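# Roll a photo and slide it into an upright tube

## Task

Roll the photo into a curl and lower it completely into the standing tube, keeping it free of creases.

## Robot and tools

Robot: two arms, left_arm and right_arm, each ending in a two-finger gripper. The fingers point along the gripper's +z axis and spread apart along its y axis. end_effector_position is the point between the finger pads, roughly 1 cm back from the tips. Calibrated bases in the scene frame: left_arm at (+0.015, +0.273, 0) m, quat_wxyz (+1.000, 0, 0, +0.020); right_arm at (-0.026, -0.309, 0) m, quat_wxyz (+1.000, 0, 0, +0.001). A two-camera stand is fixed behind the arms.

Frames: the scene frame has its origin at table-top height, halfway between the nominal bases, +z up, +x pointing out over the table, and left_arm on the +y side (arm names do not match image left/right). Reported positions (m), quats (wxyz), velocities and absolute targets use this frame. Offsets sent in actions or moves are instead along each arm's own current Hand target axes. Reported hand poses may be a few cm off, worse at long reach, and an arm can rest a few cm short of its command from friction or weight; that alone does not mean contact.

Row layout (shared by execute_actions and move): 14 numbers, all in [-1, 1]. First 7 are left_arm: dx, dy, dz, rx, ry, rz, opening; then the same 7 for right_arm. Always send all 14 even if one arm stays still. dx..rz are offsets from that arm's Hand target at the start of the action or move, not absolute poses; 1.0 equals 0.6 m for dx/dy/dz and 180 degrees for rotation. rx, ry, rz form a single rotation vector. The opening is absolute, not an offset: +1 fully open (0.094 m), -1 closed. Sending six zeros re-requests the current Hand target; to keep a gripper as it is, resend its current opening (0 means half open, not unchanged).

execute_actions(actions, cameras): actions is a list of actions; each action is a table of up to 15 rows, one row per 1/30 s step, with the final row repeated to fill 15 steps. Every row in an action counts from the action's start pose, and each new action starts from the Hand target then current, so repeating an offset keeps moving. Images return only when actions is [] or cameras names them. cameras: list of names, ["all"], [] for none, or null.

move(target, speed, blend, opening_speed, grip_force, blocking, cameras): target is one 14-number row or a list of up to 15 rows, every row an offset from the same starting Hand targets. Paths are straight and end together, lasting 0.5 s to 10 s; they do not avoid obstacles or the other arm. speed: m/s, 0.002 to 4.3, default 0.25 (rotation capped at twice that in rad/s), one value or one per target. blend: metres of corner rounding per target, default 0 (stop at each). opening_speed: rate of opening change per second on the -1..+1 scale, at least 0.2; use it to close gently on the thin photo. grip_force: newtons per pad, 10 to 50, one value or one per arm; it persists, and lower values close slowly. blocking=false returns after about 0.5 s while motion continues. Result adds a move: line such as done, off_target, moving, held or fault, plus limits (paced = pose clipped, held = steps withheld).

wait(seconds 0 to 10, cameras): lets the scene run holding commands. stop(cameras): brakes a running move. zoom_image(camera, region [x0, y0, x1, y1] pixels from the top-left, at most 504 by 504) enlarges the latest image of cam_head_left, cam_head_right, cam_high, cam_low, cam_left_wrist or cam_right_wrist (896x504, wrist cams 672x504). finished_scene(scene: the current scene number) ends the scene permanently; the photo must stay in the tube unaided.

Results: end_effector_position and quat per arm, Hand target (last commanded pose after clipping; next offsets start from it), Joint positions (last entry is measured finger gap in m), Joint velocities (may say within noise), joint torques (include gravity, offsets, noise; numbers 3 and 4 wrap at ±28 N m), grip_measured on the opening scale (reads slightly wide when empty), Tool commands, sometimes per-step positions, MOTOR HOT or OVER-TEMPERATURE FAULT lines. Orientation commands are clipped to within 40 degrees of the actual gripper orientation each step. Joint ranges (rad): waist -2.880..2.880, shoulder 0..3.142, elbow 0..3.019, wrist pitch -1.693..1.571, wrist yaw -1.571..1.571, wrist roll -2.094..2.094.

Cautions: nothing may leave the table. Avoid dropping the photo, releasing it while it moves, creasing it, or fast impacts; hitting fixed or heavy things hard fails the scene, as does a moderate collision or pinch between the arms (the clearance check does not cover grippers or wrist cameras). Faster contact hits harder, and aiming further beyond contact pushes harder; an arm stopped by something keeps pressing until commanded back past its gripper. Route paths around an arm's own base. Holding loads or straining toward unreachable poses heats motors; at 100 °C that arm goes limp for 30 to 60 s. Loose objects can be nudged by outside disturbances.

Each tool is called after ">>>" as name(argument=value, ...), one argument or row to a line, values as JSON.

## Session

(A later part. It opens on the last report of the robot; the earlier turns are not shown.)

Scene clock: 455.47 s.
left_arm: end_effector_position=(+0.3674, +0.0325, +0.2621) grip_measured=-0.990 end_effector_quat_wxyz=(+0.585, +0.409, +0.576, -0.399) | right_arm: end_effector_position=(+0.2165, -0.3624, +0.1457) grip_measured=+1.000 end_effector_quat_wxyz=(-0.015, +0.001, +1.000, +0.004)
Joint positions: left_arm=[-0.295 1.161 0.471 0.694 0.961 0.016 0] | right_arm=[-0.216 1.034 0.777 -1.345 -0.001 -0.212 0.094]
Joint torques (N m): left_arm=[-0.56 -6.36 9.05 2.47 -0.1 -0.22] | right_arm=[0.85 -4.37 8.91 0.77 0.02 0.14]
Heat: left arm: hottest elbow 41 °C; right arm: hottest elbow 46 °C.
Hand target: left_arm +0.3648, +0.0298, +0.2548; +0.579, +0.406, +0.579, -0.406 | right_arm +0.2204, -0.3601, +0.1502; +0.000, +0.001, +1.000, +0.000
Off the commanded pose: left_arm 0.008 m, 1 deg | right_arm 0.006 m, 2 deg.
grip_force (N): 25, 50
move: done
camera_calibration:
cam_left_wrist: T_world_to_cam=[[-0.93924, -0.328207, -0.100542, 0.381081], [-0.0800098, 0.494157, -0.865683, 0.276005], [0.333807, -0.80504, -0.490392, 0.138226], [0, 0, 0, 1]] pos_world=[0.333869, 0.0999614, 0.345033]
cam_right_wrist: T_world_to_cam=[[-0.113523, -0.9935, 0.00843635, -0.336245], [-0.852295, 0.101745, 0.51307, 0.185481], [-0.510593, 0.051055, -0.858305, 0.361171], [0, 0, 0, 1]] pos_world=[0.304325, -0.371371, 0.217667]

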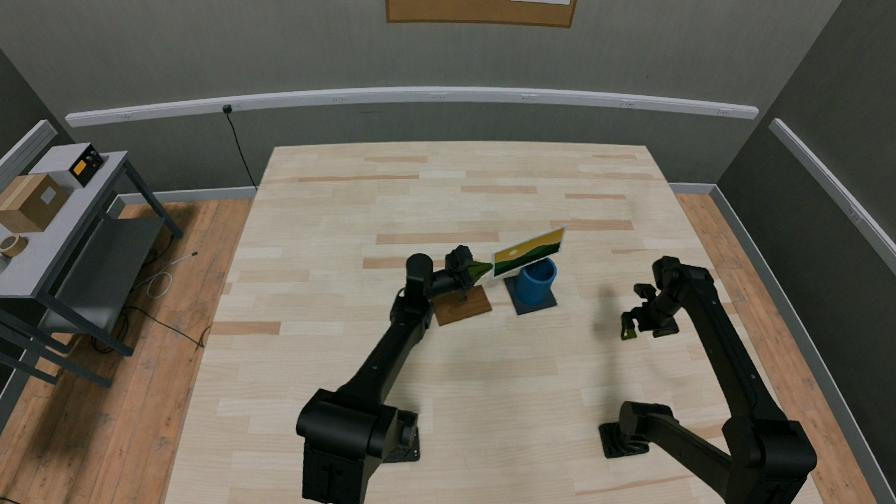

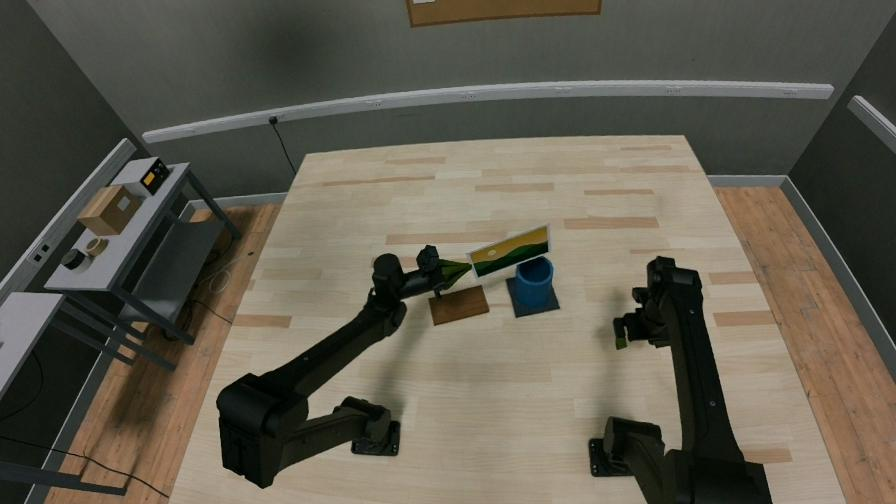

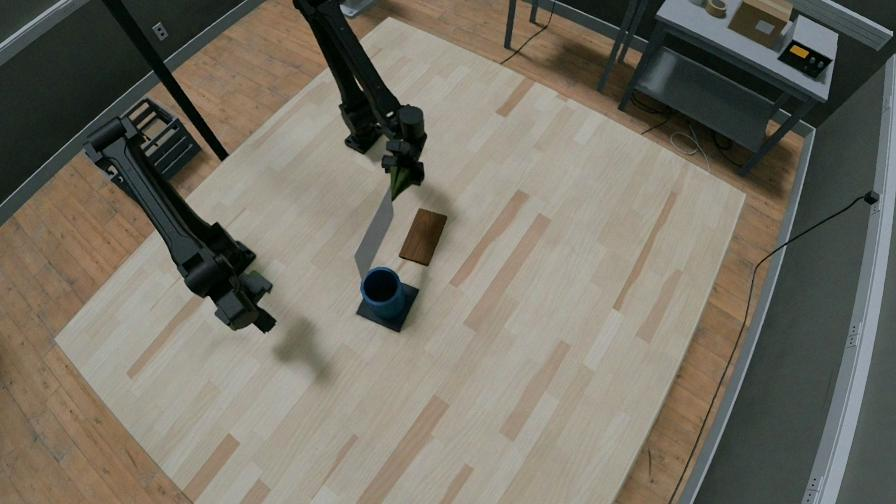

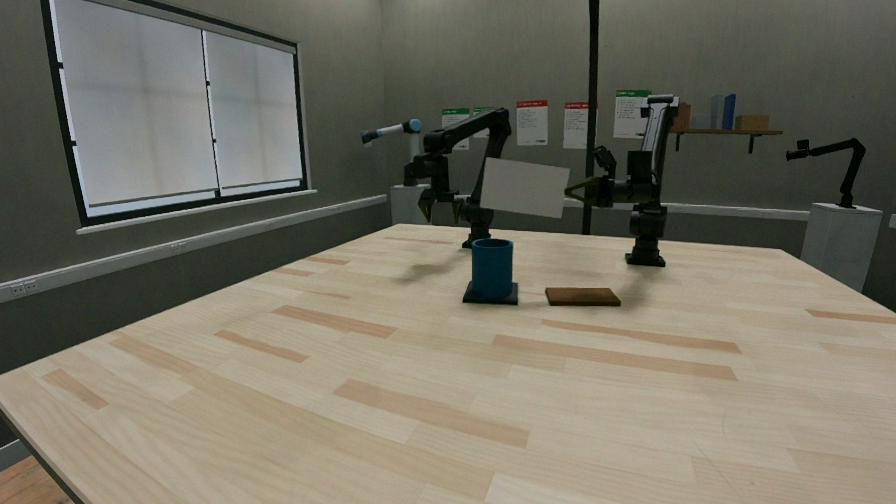

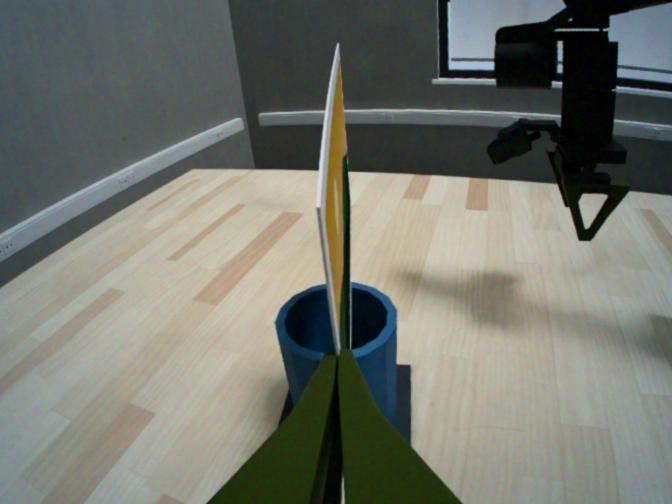

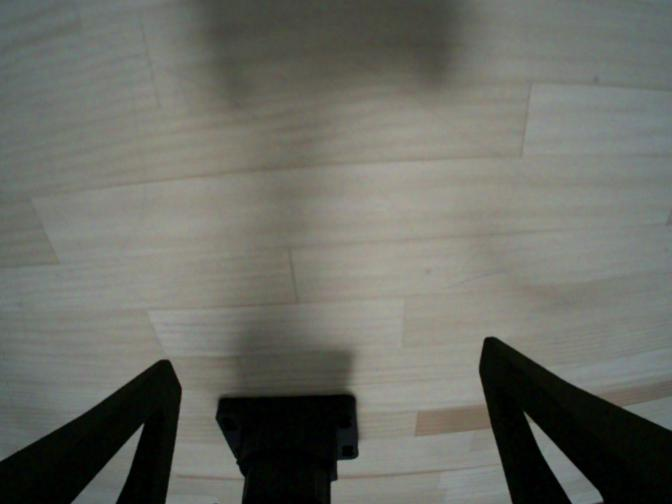

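>>> move(
  target=[
    [0.05,0,0,0,0.05,0,-1,-0.1333,0.1,-0.42,0,0,-0.4,0.6],
    [0.05,0,0,0,0.05,0,-1,-0.3493,0.3635,-0.375,0,0,-0.611,0.6],
  ],
  speed=0.25,
  blend=[0.05,0],
  cameras=["all"],
)

Scene clock: 481.73 s.
left_arm: end_effector_position=(+0.3622, +0.0341, +0.2127) grip_measured=-0.990 end_effector_quat_wxyz=(+0.524, +0.428, +0.633, -0.378) | right_arm: end_effector_position=(+0.4219, -0.1490, +0.3534) grip_measured=+0.601 end_effector_quat_wxyz=(-0.052, +0.811, -0.581, +0.036)
Joint positions: left_arm=[-0.3 1.156 0.471 0.4 0.938 0.202 0] | right_arm=[0.343 1.526 1.757 -1.676 -0.001 -1.554 0.075]
Joint torques (N m): left_arm=[-0.62 -8.35 12.15 1.29 0.04 0.11] | right_arm=[0.38 -9.23 14.6 0.12 -0.04 -0.09]
Heat: left arm: hottest elbow 41 °C; right arm: hottest elbow 48 °C.
Hand target: left_arm +0.3647, +0.0298, +0.2249; +0.532, +0.437, +0.622, -0.373 | right_arm +0.4302, -0.1425, +0.3756; -0.001, +0.819, -0.574, +0.000
Off the commanded pose: left_arm 0.013 m, 2 deg | right_arm 0.024 m, 7 deg.
joint sent to its limit (right arm) — joint 4 (wrist pitch), lower limit. The joint targets are off in orientation, not in position.
grip_force (N): 25, 50
move: off_target (left_arm, right_arm)
camera_calibration:
cam_left_wrist: T_world_to_cam=[[-0.946338, -0.319695, -0.0473299, 0.362734], [-0.167496, 0.610423, -0.774163, 0.240328], [0.276388, -0.724692, -0.631214, 0.164963], [0, 0, 0, 1]] pos_world=[0.337929, 0.0888107, 0.307348]
cam_right_wrist: T_world_to_cam=[[0.967923, 0.2104, 0.13732, -0.425252], [0.124137, -0.875668, 0.466687, -0.308906], [0.218437, -0.43467, -0.873697, 0.258944], [0, 0, 0, 1]] pos_world=[0.393395, -0.0684707, 0.428797]

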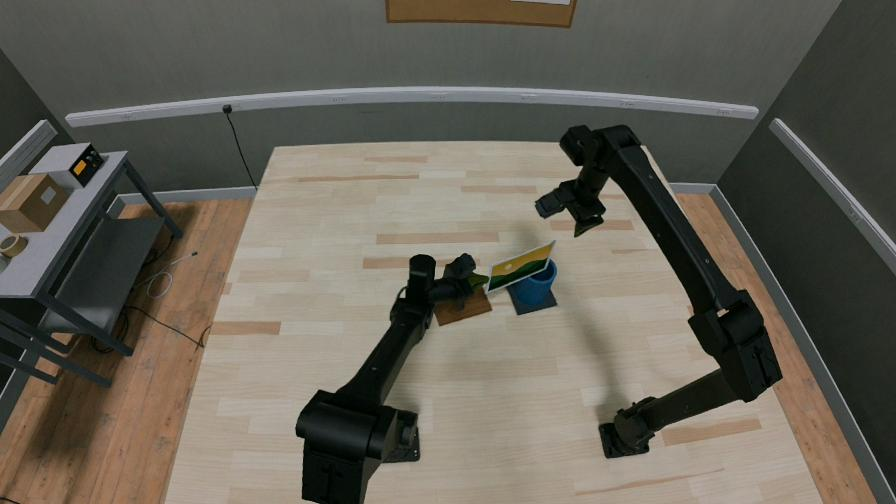

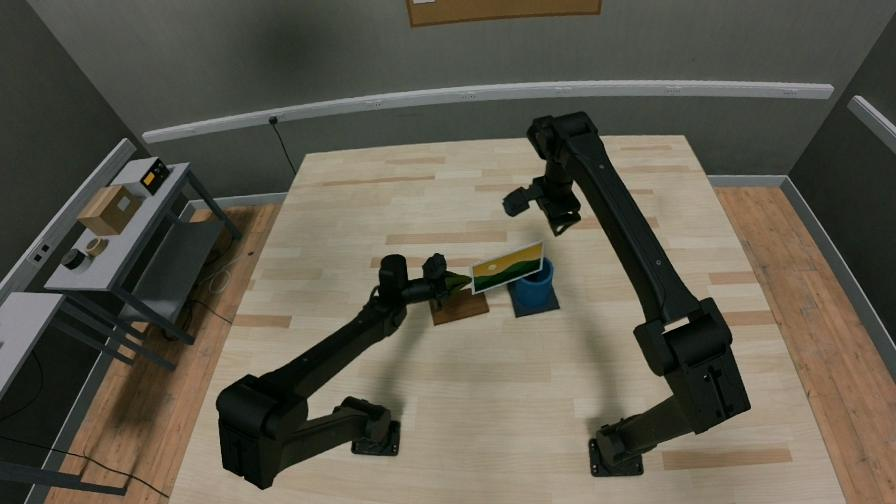

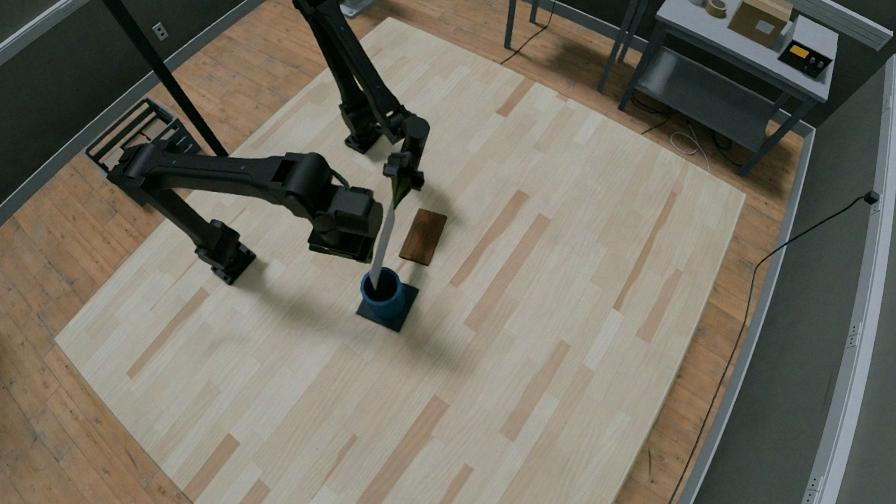

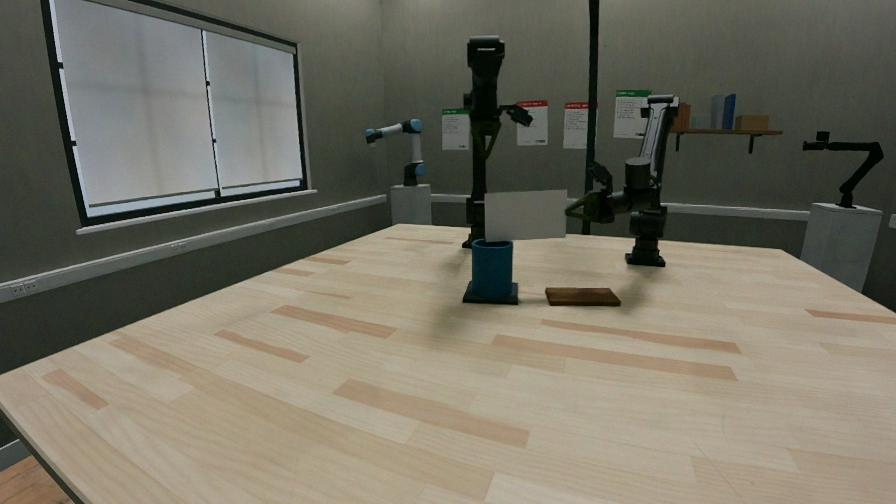

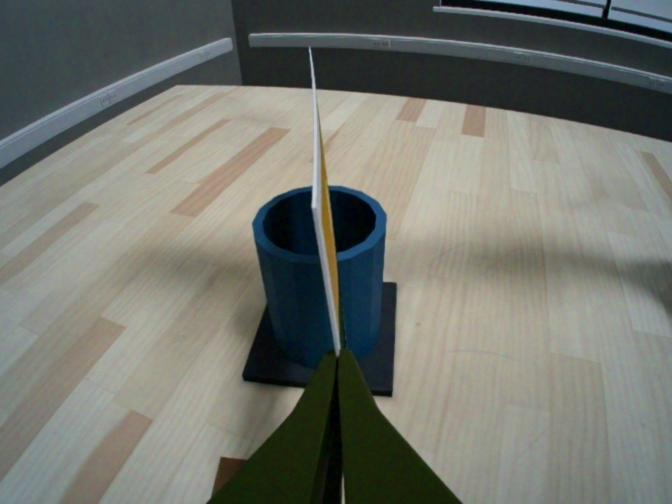

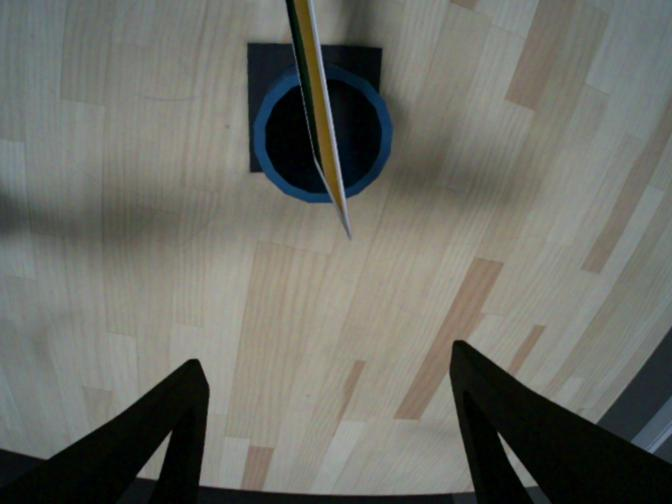

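>>> move(
  target=[
    [0,0,0,0,0,0,-1,-0.0302,-0.027,0,0,0,0,0.3],
    [0,0,0,0,0,0,-1,-0.0302,-0.027,0.09,0,0,0,0.3],
  ],
  speed=0.12,
  cameras=["cam_right_wrist", "cam_low", "cam_head_right"],
)

Scene clock: 499.13 s.
left_arm: end_effector_position=(+0.3622, +0.0341, +0.2127) grip_measured=-0.990 end_effector_quat_wxyz=(+0.524, +0.428, +0.633, -0.378) | right_arm: end_effector_position=(+0.4403, -0.1246, +0.3254) grip_measured=+0.302 end_effector_quat_wxyz=(-0.030, +0.819, -0.573, +0.020)
Joint positions: left_arm=[-0.3 1.156 0.471 0.4 0.938 0.202 0] | right_arm=[0.377 1.618 1.795 -1.676 -0.001 -1.542 0.061]
Joint torques (N m): left_arm=[-0.62 -8.35 12.15 1.31 0.04 0.11] | right_arm=[0.56 -9.99 9.4 0.06 -0.02 0.13]
Heat: left arm: hottest elbow 42 °C; right arm: hottest elbow 57 °C.
Hand target: left_arm +0.3647, +0.0298, +0.2249; +0.532, +0.437, +0.622, -0.373 | right_arm +0.4393, -0.1200, +0.3214; +0.000, +0.819, -0.574, +0.000
Off the commanded pose: left_arm 0.013 m, 2 deg | right_arm 0.006 m, 4 deg.
joint sent to its limit (right arm) — joint 4 (wrist pitch), lower limit. The joint targets are off in orientation, not in position.
grip_force (N): 25, 50
move: off_target (left_arm, right_arm)
camera_calibration:
cam_right_wrist: T_world_to_cam=[[0.968768, 0.233489, 0.0834937, -0.424323], [0.167204, -0.863742, 0.475387, -0.297022], [0.183115, -0.44658, -0.875806, 0.255782], [0, 0, 0, 1]] pos_world=[0.413896, -0.0432481, 0.400644]
Images, in order (width x height): cam_head_right 896x504, cam_low 896x504, cam_right_wrist 672x504.

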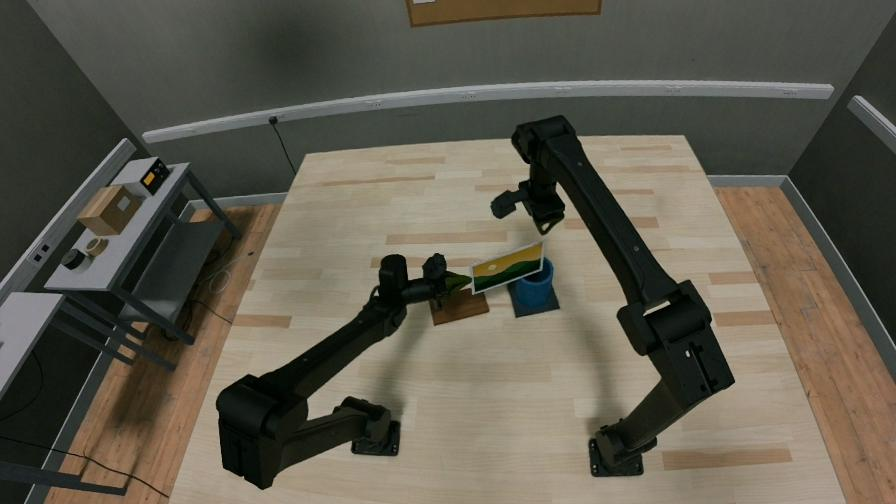

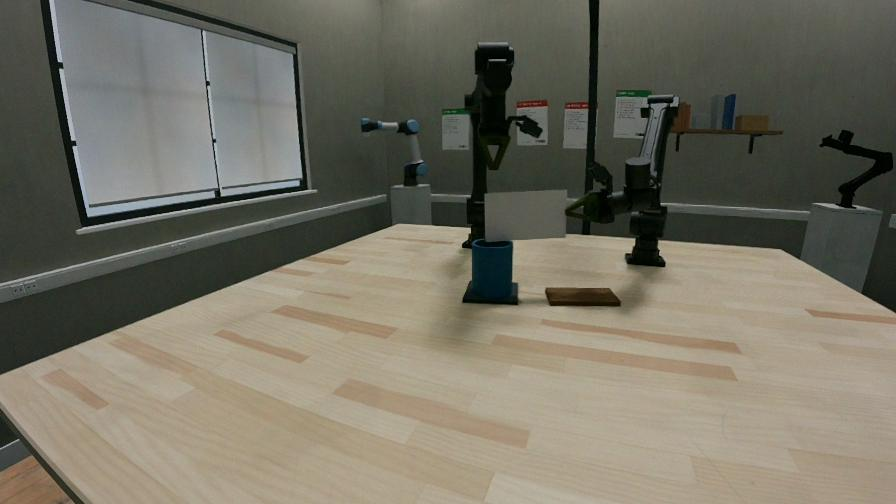

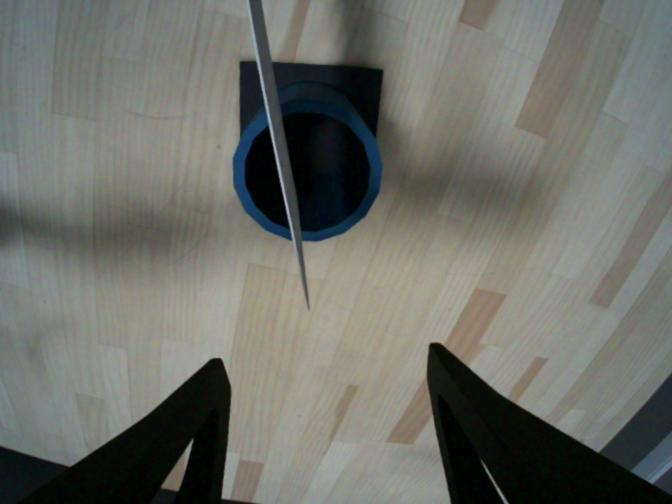

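>>> move(
  target=[
    [0,0,0,0,0,0,-1,-0.005,0.0135,0,0,0,0,0.3],
    [0,0,0,0,0,0,-1,-0.005,0.0135,0.108,0,0,0,0.3],
  ],
  speed=0.1,
  cameras=["cam_right_wrist", "cam_low", "cam_head_right"],
)

>>> zoom_image(
  camera="cam_low",
  region=[440, 110, 640, 310],
)

Scene clock: 507.23 s.
left_arm: end_effector_position=(+0.3622, +0.0341, +0.2127) grip_measured=-0.990 end_effector_quat_wxyz=(+0.524, +0.428, +0.633, -0.378) | right_arm: end_effector_position=(+0.4281, -0.1270, +0.2611) grip_measured=+0.302 end_effector_quat_wxyz=(+0.001, +0.819, -0.574, -0.001)
Joint positions: left_arm=[-0.3 1.156 0.471 0.4 0.938 0.202 0] | right_arm=[0.381 1.619 1.628 -1.582 -0.001 -1.535 0.061]
Joint torques (N m): left_arm=[-0.62 -8.35 12.15 1.31 0.04 0.11] | right_arm=[0.85 -9.93 9.39 0.73 -0.03 0.13]
Heat: left arm: hottest elbow 43 °C; right arm: hottest elbow 56 °C.
Hand target: left_arm +0.3647, +0.0298, +0.2249; +0.532, +0.437, +0.622, -0.373 | right_arm +0.4307, -0.1198, +0.2567; +0.000, +0.819, -0.574, +0.000
Off the commanded pose: left_arm 0.013 m, 2 deg | right_arm 0.009 m, 0 deg.
grip_force (N): 25, 50
move: off_target (left_arm)
camera_calibration:
cam_right_wrist: T_world_to_cam=[[0.972527, 0.232559, 0.0103686, -0.389154], [0.198334, -0.851079, 0.486136, -0.281101], [0.12188, -0.470724, -0.873822, 0.223254], [0, 0, 0, 1]] pos_world=[0.407004, -0.0436471, 0.335773]
Images, in order (width x height): cam_head_right 896x504, cam_low 896x504, cam_right_wrist 672x504.

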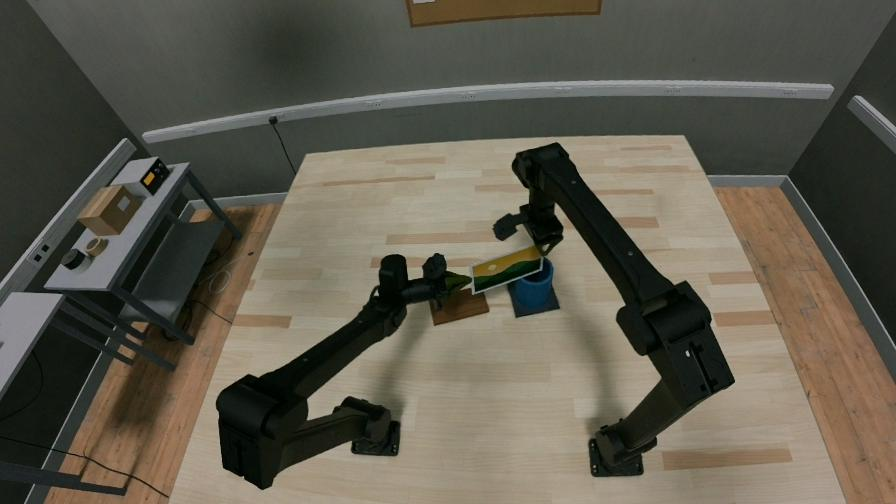

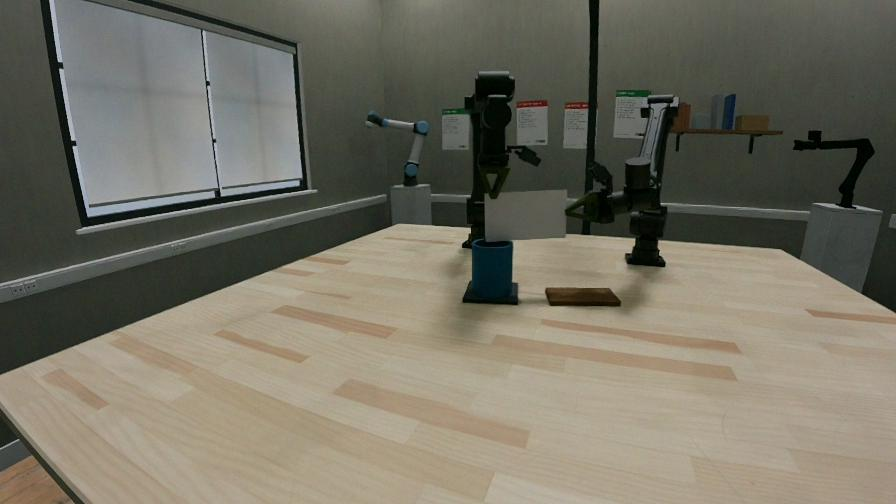

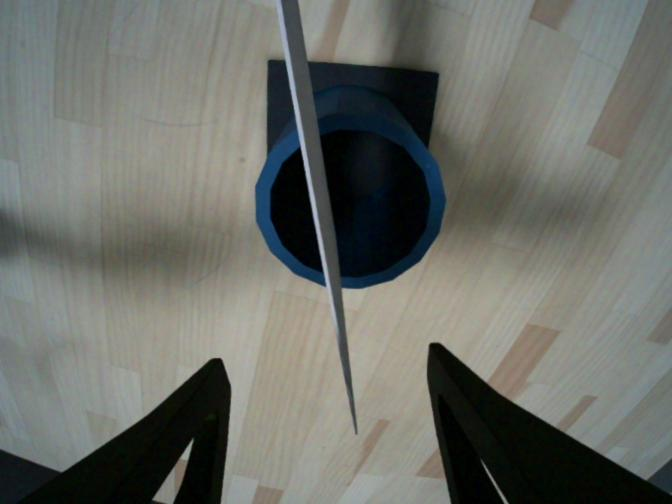

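Scaled by 2.520 from the camera's 896x504 image, which has a finer 1280x720 frame.

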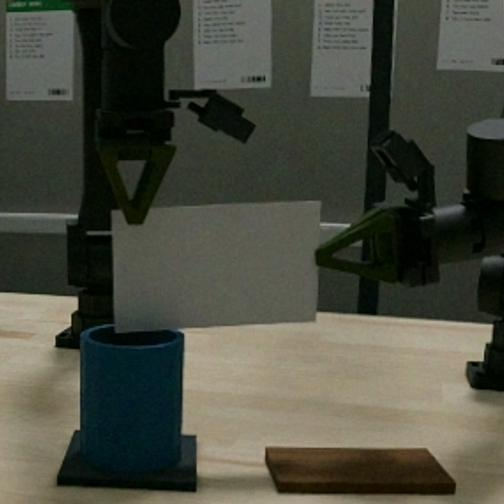

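>>> move(
  target=[
    [0,0,0,0,0,0,-1,0.0167,-0.0083,0.012,0,0,0,0.3],
    [0,0,0,0,0,0,-1,0.0167,-0.0083,0.012,0,0,0,-0.7],
  ],
  speed=0.1,
  opening_speed=0.7,
  grip_force=[25, 20],
  cameras=["cam_right_wrist", "cam_low"],
)

>>> zoom_image(
  camera="cam_low",
  region=[440, 110, 640, 310],
)

Scene clock: 519.47 s.
left_arm: end_effector_position=(+0.3622, +0.0341, +0.2127) grip_measured=-0.990 end_effector_quat_wxyz=(+0.524, +0.428, +0.633, -0.378) | right_arm: end_effector_position=(+0.4322, -0.1253, +0.2544) grip_measured=-0.699 end_effector_quat_wxyz=(+0.000, +0.819, -0.574, +0.000)
Joint positions: left_arm=[-0.3 1.156 0.471 0.4 0.938 0.202 0] | right_arm=[0.381 1.63 1.624 -1.566 -0.001 -1.535 0.014]
Joint torques (N m): left_arm=[-0.62 -8.29 12.15 1.31 0.04 0.11] | right_arm=[-0.91 -10.17 9.39 0.75 -0.03 -0.09]
Heat: left arm: hottest elbow 44 °C; right arm: hottest elbow 54 °C.
Hand target: left_arm +0.3647, +0.0298, +0.2249; +0.532, +0.437, +0.622, -0.373 | right_arm +0.4388, -0.1276, +0.2493; +0.000, +0.819, -0.574, +0.000
Off the commanded pose: left_arm 0.013 m, 2 deg | right_arm 0.008 m, 0 deg.
grip_force (N): 25, 20
move: off_target (left_arm)
camera_calibration:
cam_right_wrist: T_world_to_cam=[[0.972515, 0.23256, 0.0114548, -0.393699], [0.197835, -0.851243, 0.486053, -0.277051], [0.122787, -0.470427, -0.873854, 0.217316], [0, 0, 0, 1]] pos_world=[0.411004, -0.0420472, 0.329074]
Images, in order (width x height): cam_low 896x504, cam_right_wrist 672x504.

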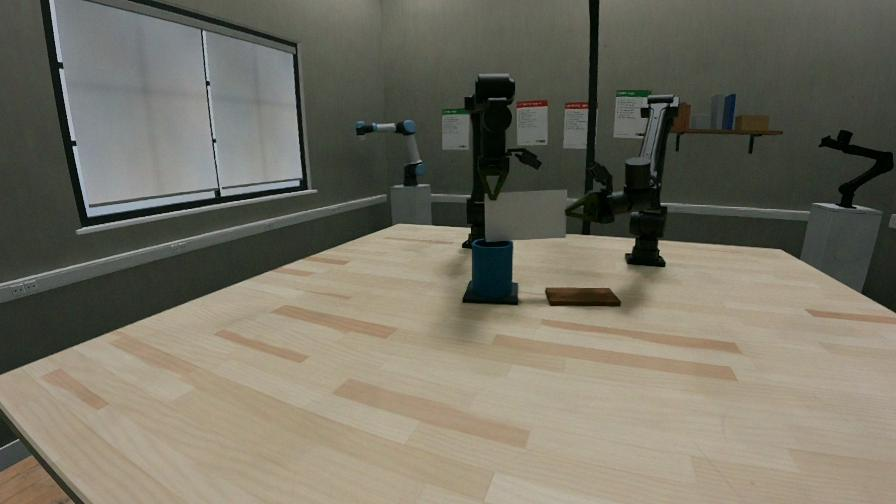

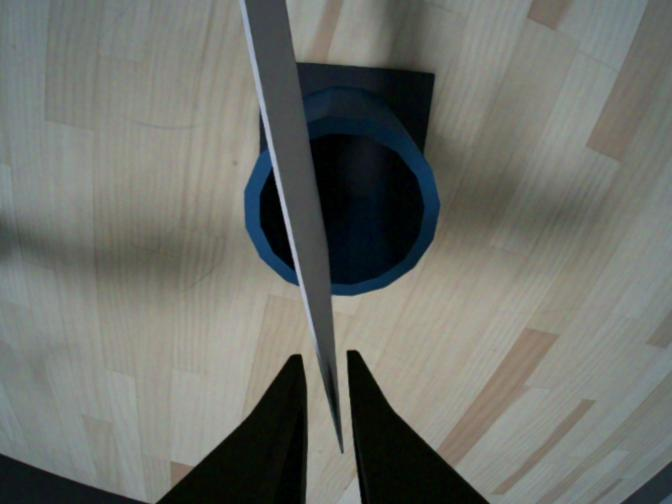

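Scaled by 2.520 from the camera's 896x504 image, which has a finer 1280x720 frame.

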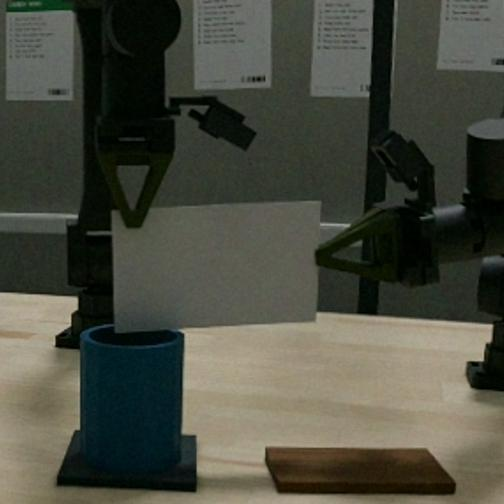

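>>> move(
  target=[0,0,0,0,0,0,-1,0,0,0,0,0,0,-1],
  opening_speed=0.3,
  grip_force=[25, 20],
  cameras=["cam_right_wrist", "cam_left_wrist", "cam_head_right"],
)

>>> zoom_image(
  camera="cam_head_right",
  region=[400, 200, 600, 350],
)

Scene clock: 524.93 s.
left_arm: end_effector_position=(+0.3622, +0.0341, +0.2127) grip_measured=-0.990 end_effector_quat_wxyz=(+0.524, +0.428, +0.633, -0.378) | right_arm: end_effector_position=(+0.4322, -0.1253, +0.2544) grip_measured=-0.963 end_effector_quat_wxyz=(+0.000, +0.819, -0.574, +0.000)
Joint positions: left_arm=[-0.3 1.156 0.471 0.4 0.938 0.202 0] | right_arm=[0.381 1.63 1.624 -1.566 -0.001 -1.535 0.002]
Joint torques (N m): left_arm=[-0.62 -8.35 12.15 1.31 0.04 0.11] | right_arm=[-0.85 -10.11 9.4 0.76 -0.02 -0.09]
Heat: left arm: hottest elbow 44 °C; right arm: hottest elbow 52 °C.
Hand target: left_arm +0.3647, +0.0298, +0.2249; +0.532, +0.437, +0.622, -0.373 | right_arm +0.4388, -0.1276, +0.2493; +0.000, +0.819, -0.574, +0.000
Off the commanded pose: left_arm 0.013 m, 2 deg | right_arm 0.009 m, 0 deg.
grip_force (N): 25, 20
move: off_target (left_arm)
camera_calibration:
cam_left_wrist: T_world_to_cam=[[-0.946338, -0.319695, -0.0473299, 0.362734], [-0.167496, 0.610423, -0.774163, 0.240328], [0.276388, -0.724692, -0.631214, 0.164963], [0, 0, 0, 1]] pos_world=[0.337929, 0.0888107, 0.307348]
cam_right_wrist: T_world_to_cam=[[0.972515, 0.23256, 0.0114548, -0.393699], [0.197835, -0.851243, 0.486053, -0.277051], [0.122787, -0.470427, -0.873854, 0.217316], [0, 0, 0, 1]] pos_world=[0.411004, -0.0420472, 0.329074]
Images, in order (width x height): cam_head_right 896x504, cam_left_wrist 672x504, cam_right_wrist 672x504.

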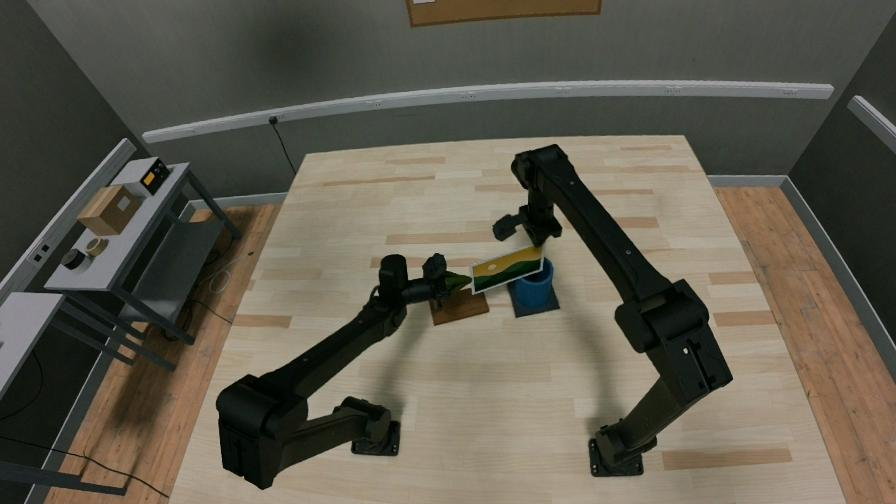

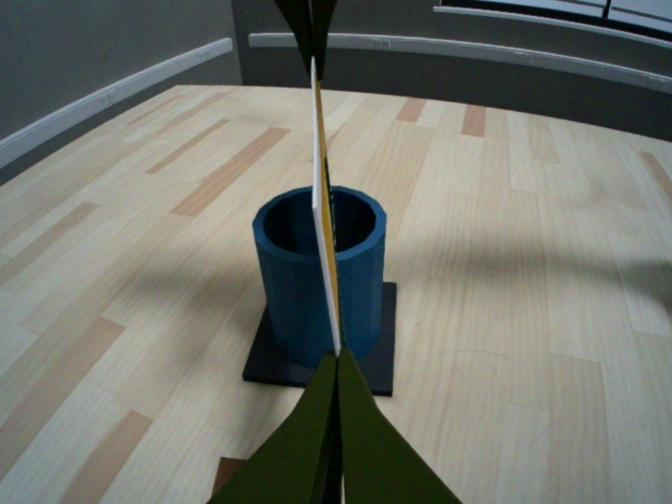

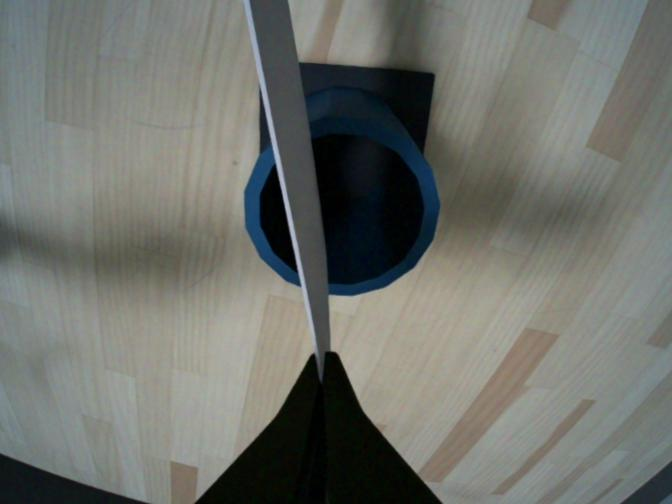

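Scaled by 2.520 from the camera's 896x504 image, which has a finer 1280x720 frame.

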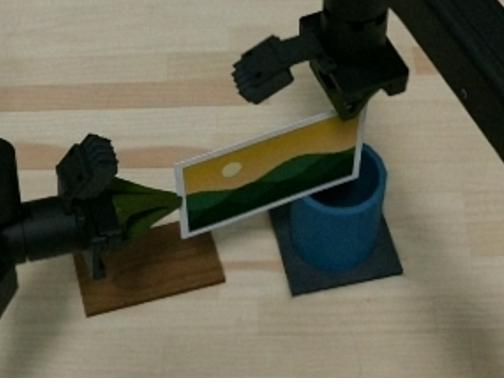

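>>> move(
  target=[
    [0,0,0,0,0,0,-0.55,0,0,0,0,0,0,-1],
    [0.0108,0,0.0102,0,-0.111,0,-0.55,0,0,0,0,0,0,-1],
  ],
  speed=0.1,
  grip_force=[20, 30],
  cameras=["cam_left_wrist", "cam_low"],
)

>>> zoom_image(
  camera="cam_low",
  region=[440, 110, 640, 310],
)

Scene clock: 603.77 s.
left_arm: end_effector_position=(+0.3711, +0.0274, +0.2243) grip_measured=-0.553 end_effector_quat_wxyz=(+0.639, +0.369, +0.517, -0.435) | right_arm: end_effector_position=(+0.4322, -0.1253, +0.2544) grip_measured=-0.968 end_effector_quat_wxyz=(+0.000, +0.819, -0.574, +0.000)
Joint positions: left_arm=[-0.316 1.528 0.404 1.448 0.915 -0.237 0.021] | right_arm=[0.381 1.63 1.624 -1.566 -0.001 -1.535 0.001]
Joint torques (N m): left_arm=[-0.62 -8 5.12 2.24 -0.25 -0.22] | right_arm=[-0.85 -10.11 9.4 0.75 -0.04 -0.08]
Heat: left arm: hottest elbow 45 °C; right arm: hottest elbow 46 °C.
Hand target: left_arm +0.3665, +0.0250, +0.2176; +0.632, +0.366, +0.521, -0.443 | right_arm +0.4388, -0.1276, +0.2493; +0.000, +0.819, -0.574, +0.000
Off the commanded pose: left_arm 0.009 m, 1 deg | right_arm 0.009 m, 0 deg.
grip_force (N): 20, 30
move: done
camera_calibration:
cam_left_wrist: T_world_to_cam=[[-0.932205, -0.346379, -0.104949, 0.378016], [-0.0167413, 0.330929, -0.943507, 0.244545], [0.361542, -0.877786, -0.314292, 0.0665866], [0, 0, 0, 1]] pos_world=[0.332409, 0.108459, 0.29133]
Images, in order (width x height): cam_low 896x504, cam_left_wrist 672x504.

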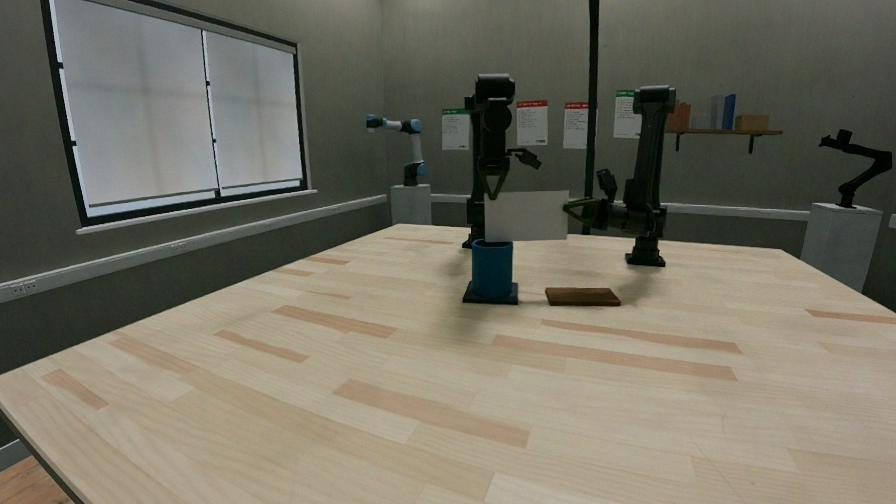

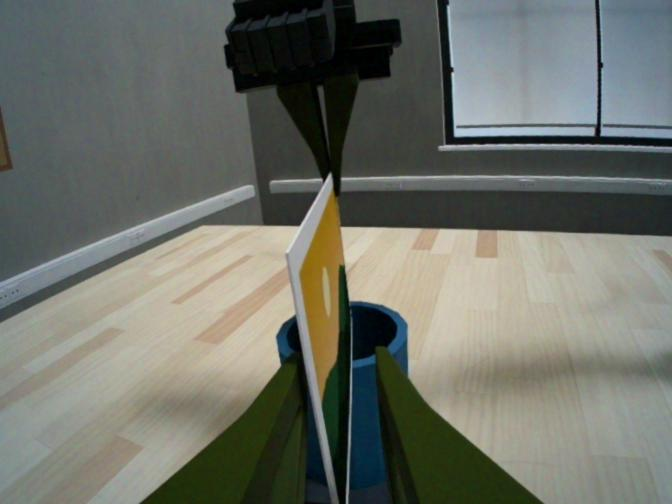

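Scaled by 2.520 from the camera's 896x504 image, which has a finer 1280x720 frame.

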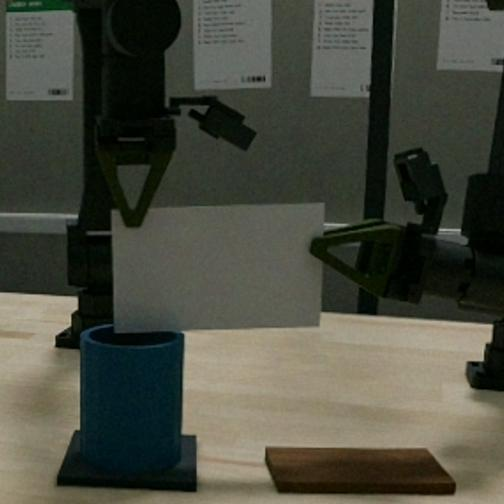

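>>> move(
  target=[
    [0.032,0,-0.0052,0,0,0,-0.55,0,0,0,0,0,0,-1],
    [0.032,0,-0.0052,0,0,0,-1,0,0,0,0,0,0,-1],
  ],
  speed=0.08,
  opening_speed=0.4,
  grip_force=[25, 30],
  cameras=["cam_left_wrist", "cam_low"],
)

>>> zoom_image(
  camera="cam_low",
  region=[440, 110, 640, 310],
)

Scene clock: 611.97 s.
left_arm: end_effector_position=(+0.3730, +0.0264, +0.2060) grip_measured=-0.985 end_effector_quat_wxyz=(+0.640, +0.369, +0.515, -0.435) | right_arm: end_effector_position=(+0.4322, -0.1253, +0.2544) grip_measured=-0.968 end_effector_quat_wxyz=(+0.000, +0.819, -0.574, +0.000)
Joint positions: left_arm=[-0.318 1.616 0.404 1.54 0.914 -0.238 0.001] | right_arm=[0.381 1.63 1.624 -1.566 -0.001 -1.535 0.001]
Joint torques (N m): left_arm=[-0.62 -8.41 3.84 2.32 -0.25 -0.22] | right_arm=[-0.85 -10.17 9.4 0.79 -0.03 -0.08]
Heat: left arm: hottest elbow 43 °C; right arm: hottest elbow 46 °C.
Hand target: left_arm +0.3667, +0.0245, +0.1981; +0.632, +0.365, +0.521, -0.443 | right_arm +0.4388, -0.1276, +0.2493; +0.000, +0.819, -0.574, +0.000
Off the commanded pose: left_arm 0.010 m, 2 deg | right_arm 0.009 m, 0 deg.
grip_force (N): 25, 30
move: done
camera_calibration:
cam_left_wrist: T_world_to_cam=[[-0.931908, -0.346375, -0.107573, 0.377861], [-0.0133089, 0.329053, -0.944218, 0.226565], [0.36245, -0.878492, -0.311257, 0.0583138], [0, 0, 0, 1]] pos_world=[0.334012, 0.107558, 0.272725]
Images, in order (width x height): cam_low 896x504, cam_left_wrist 672x504.

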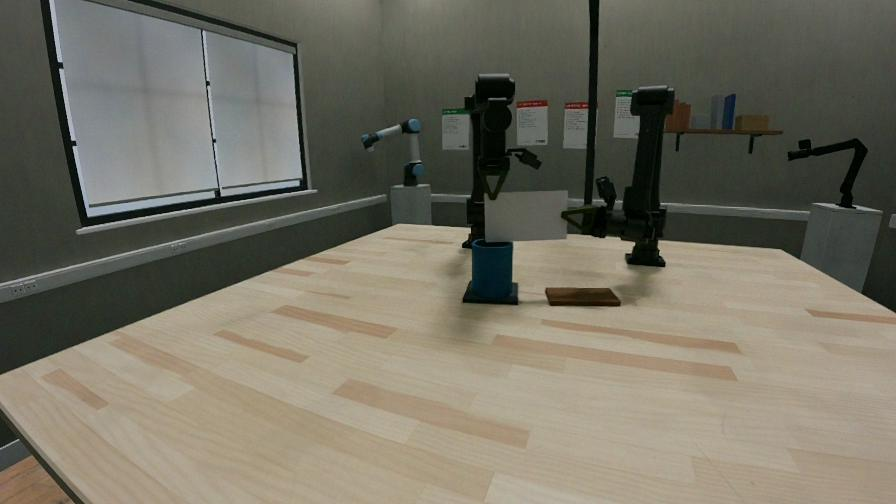

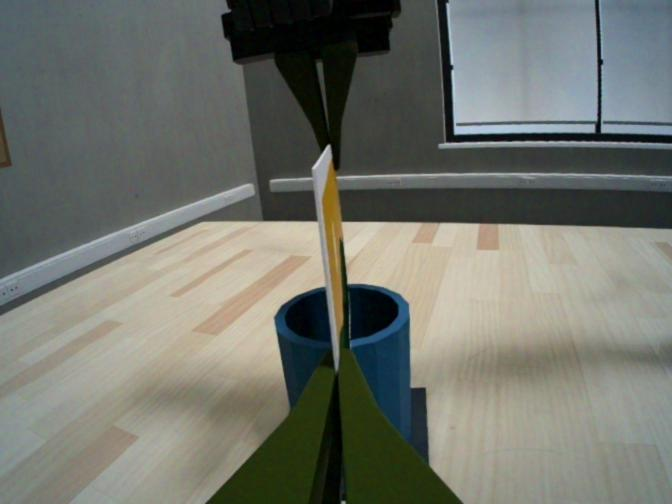

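Scaled by 2.520 from the camera's 896x504 image, which has a finer 1280x720 frame.

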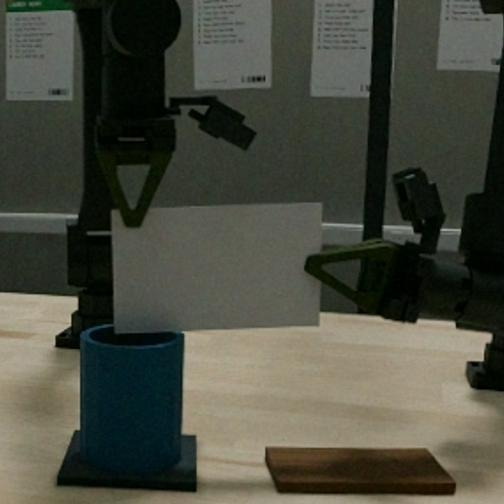

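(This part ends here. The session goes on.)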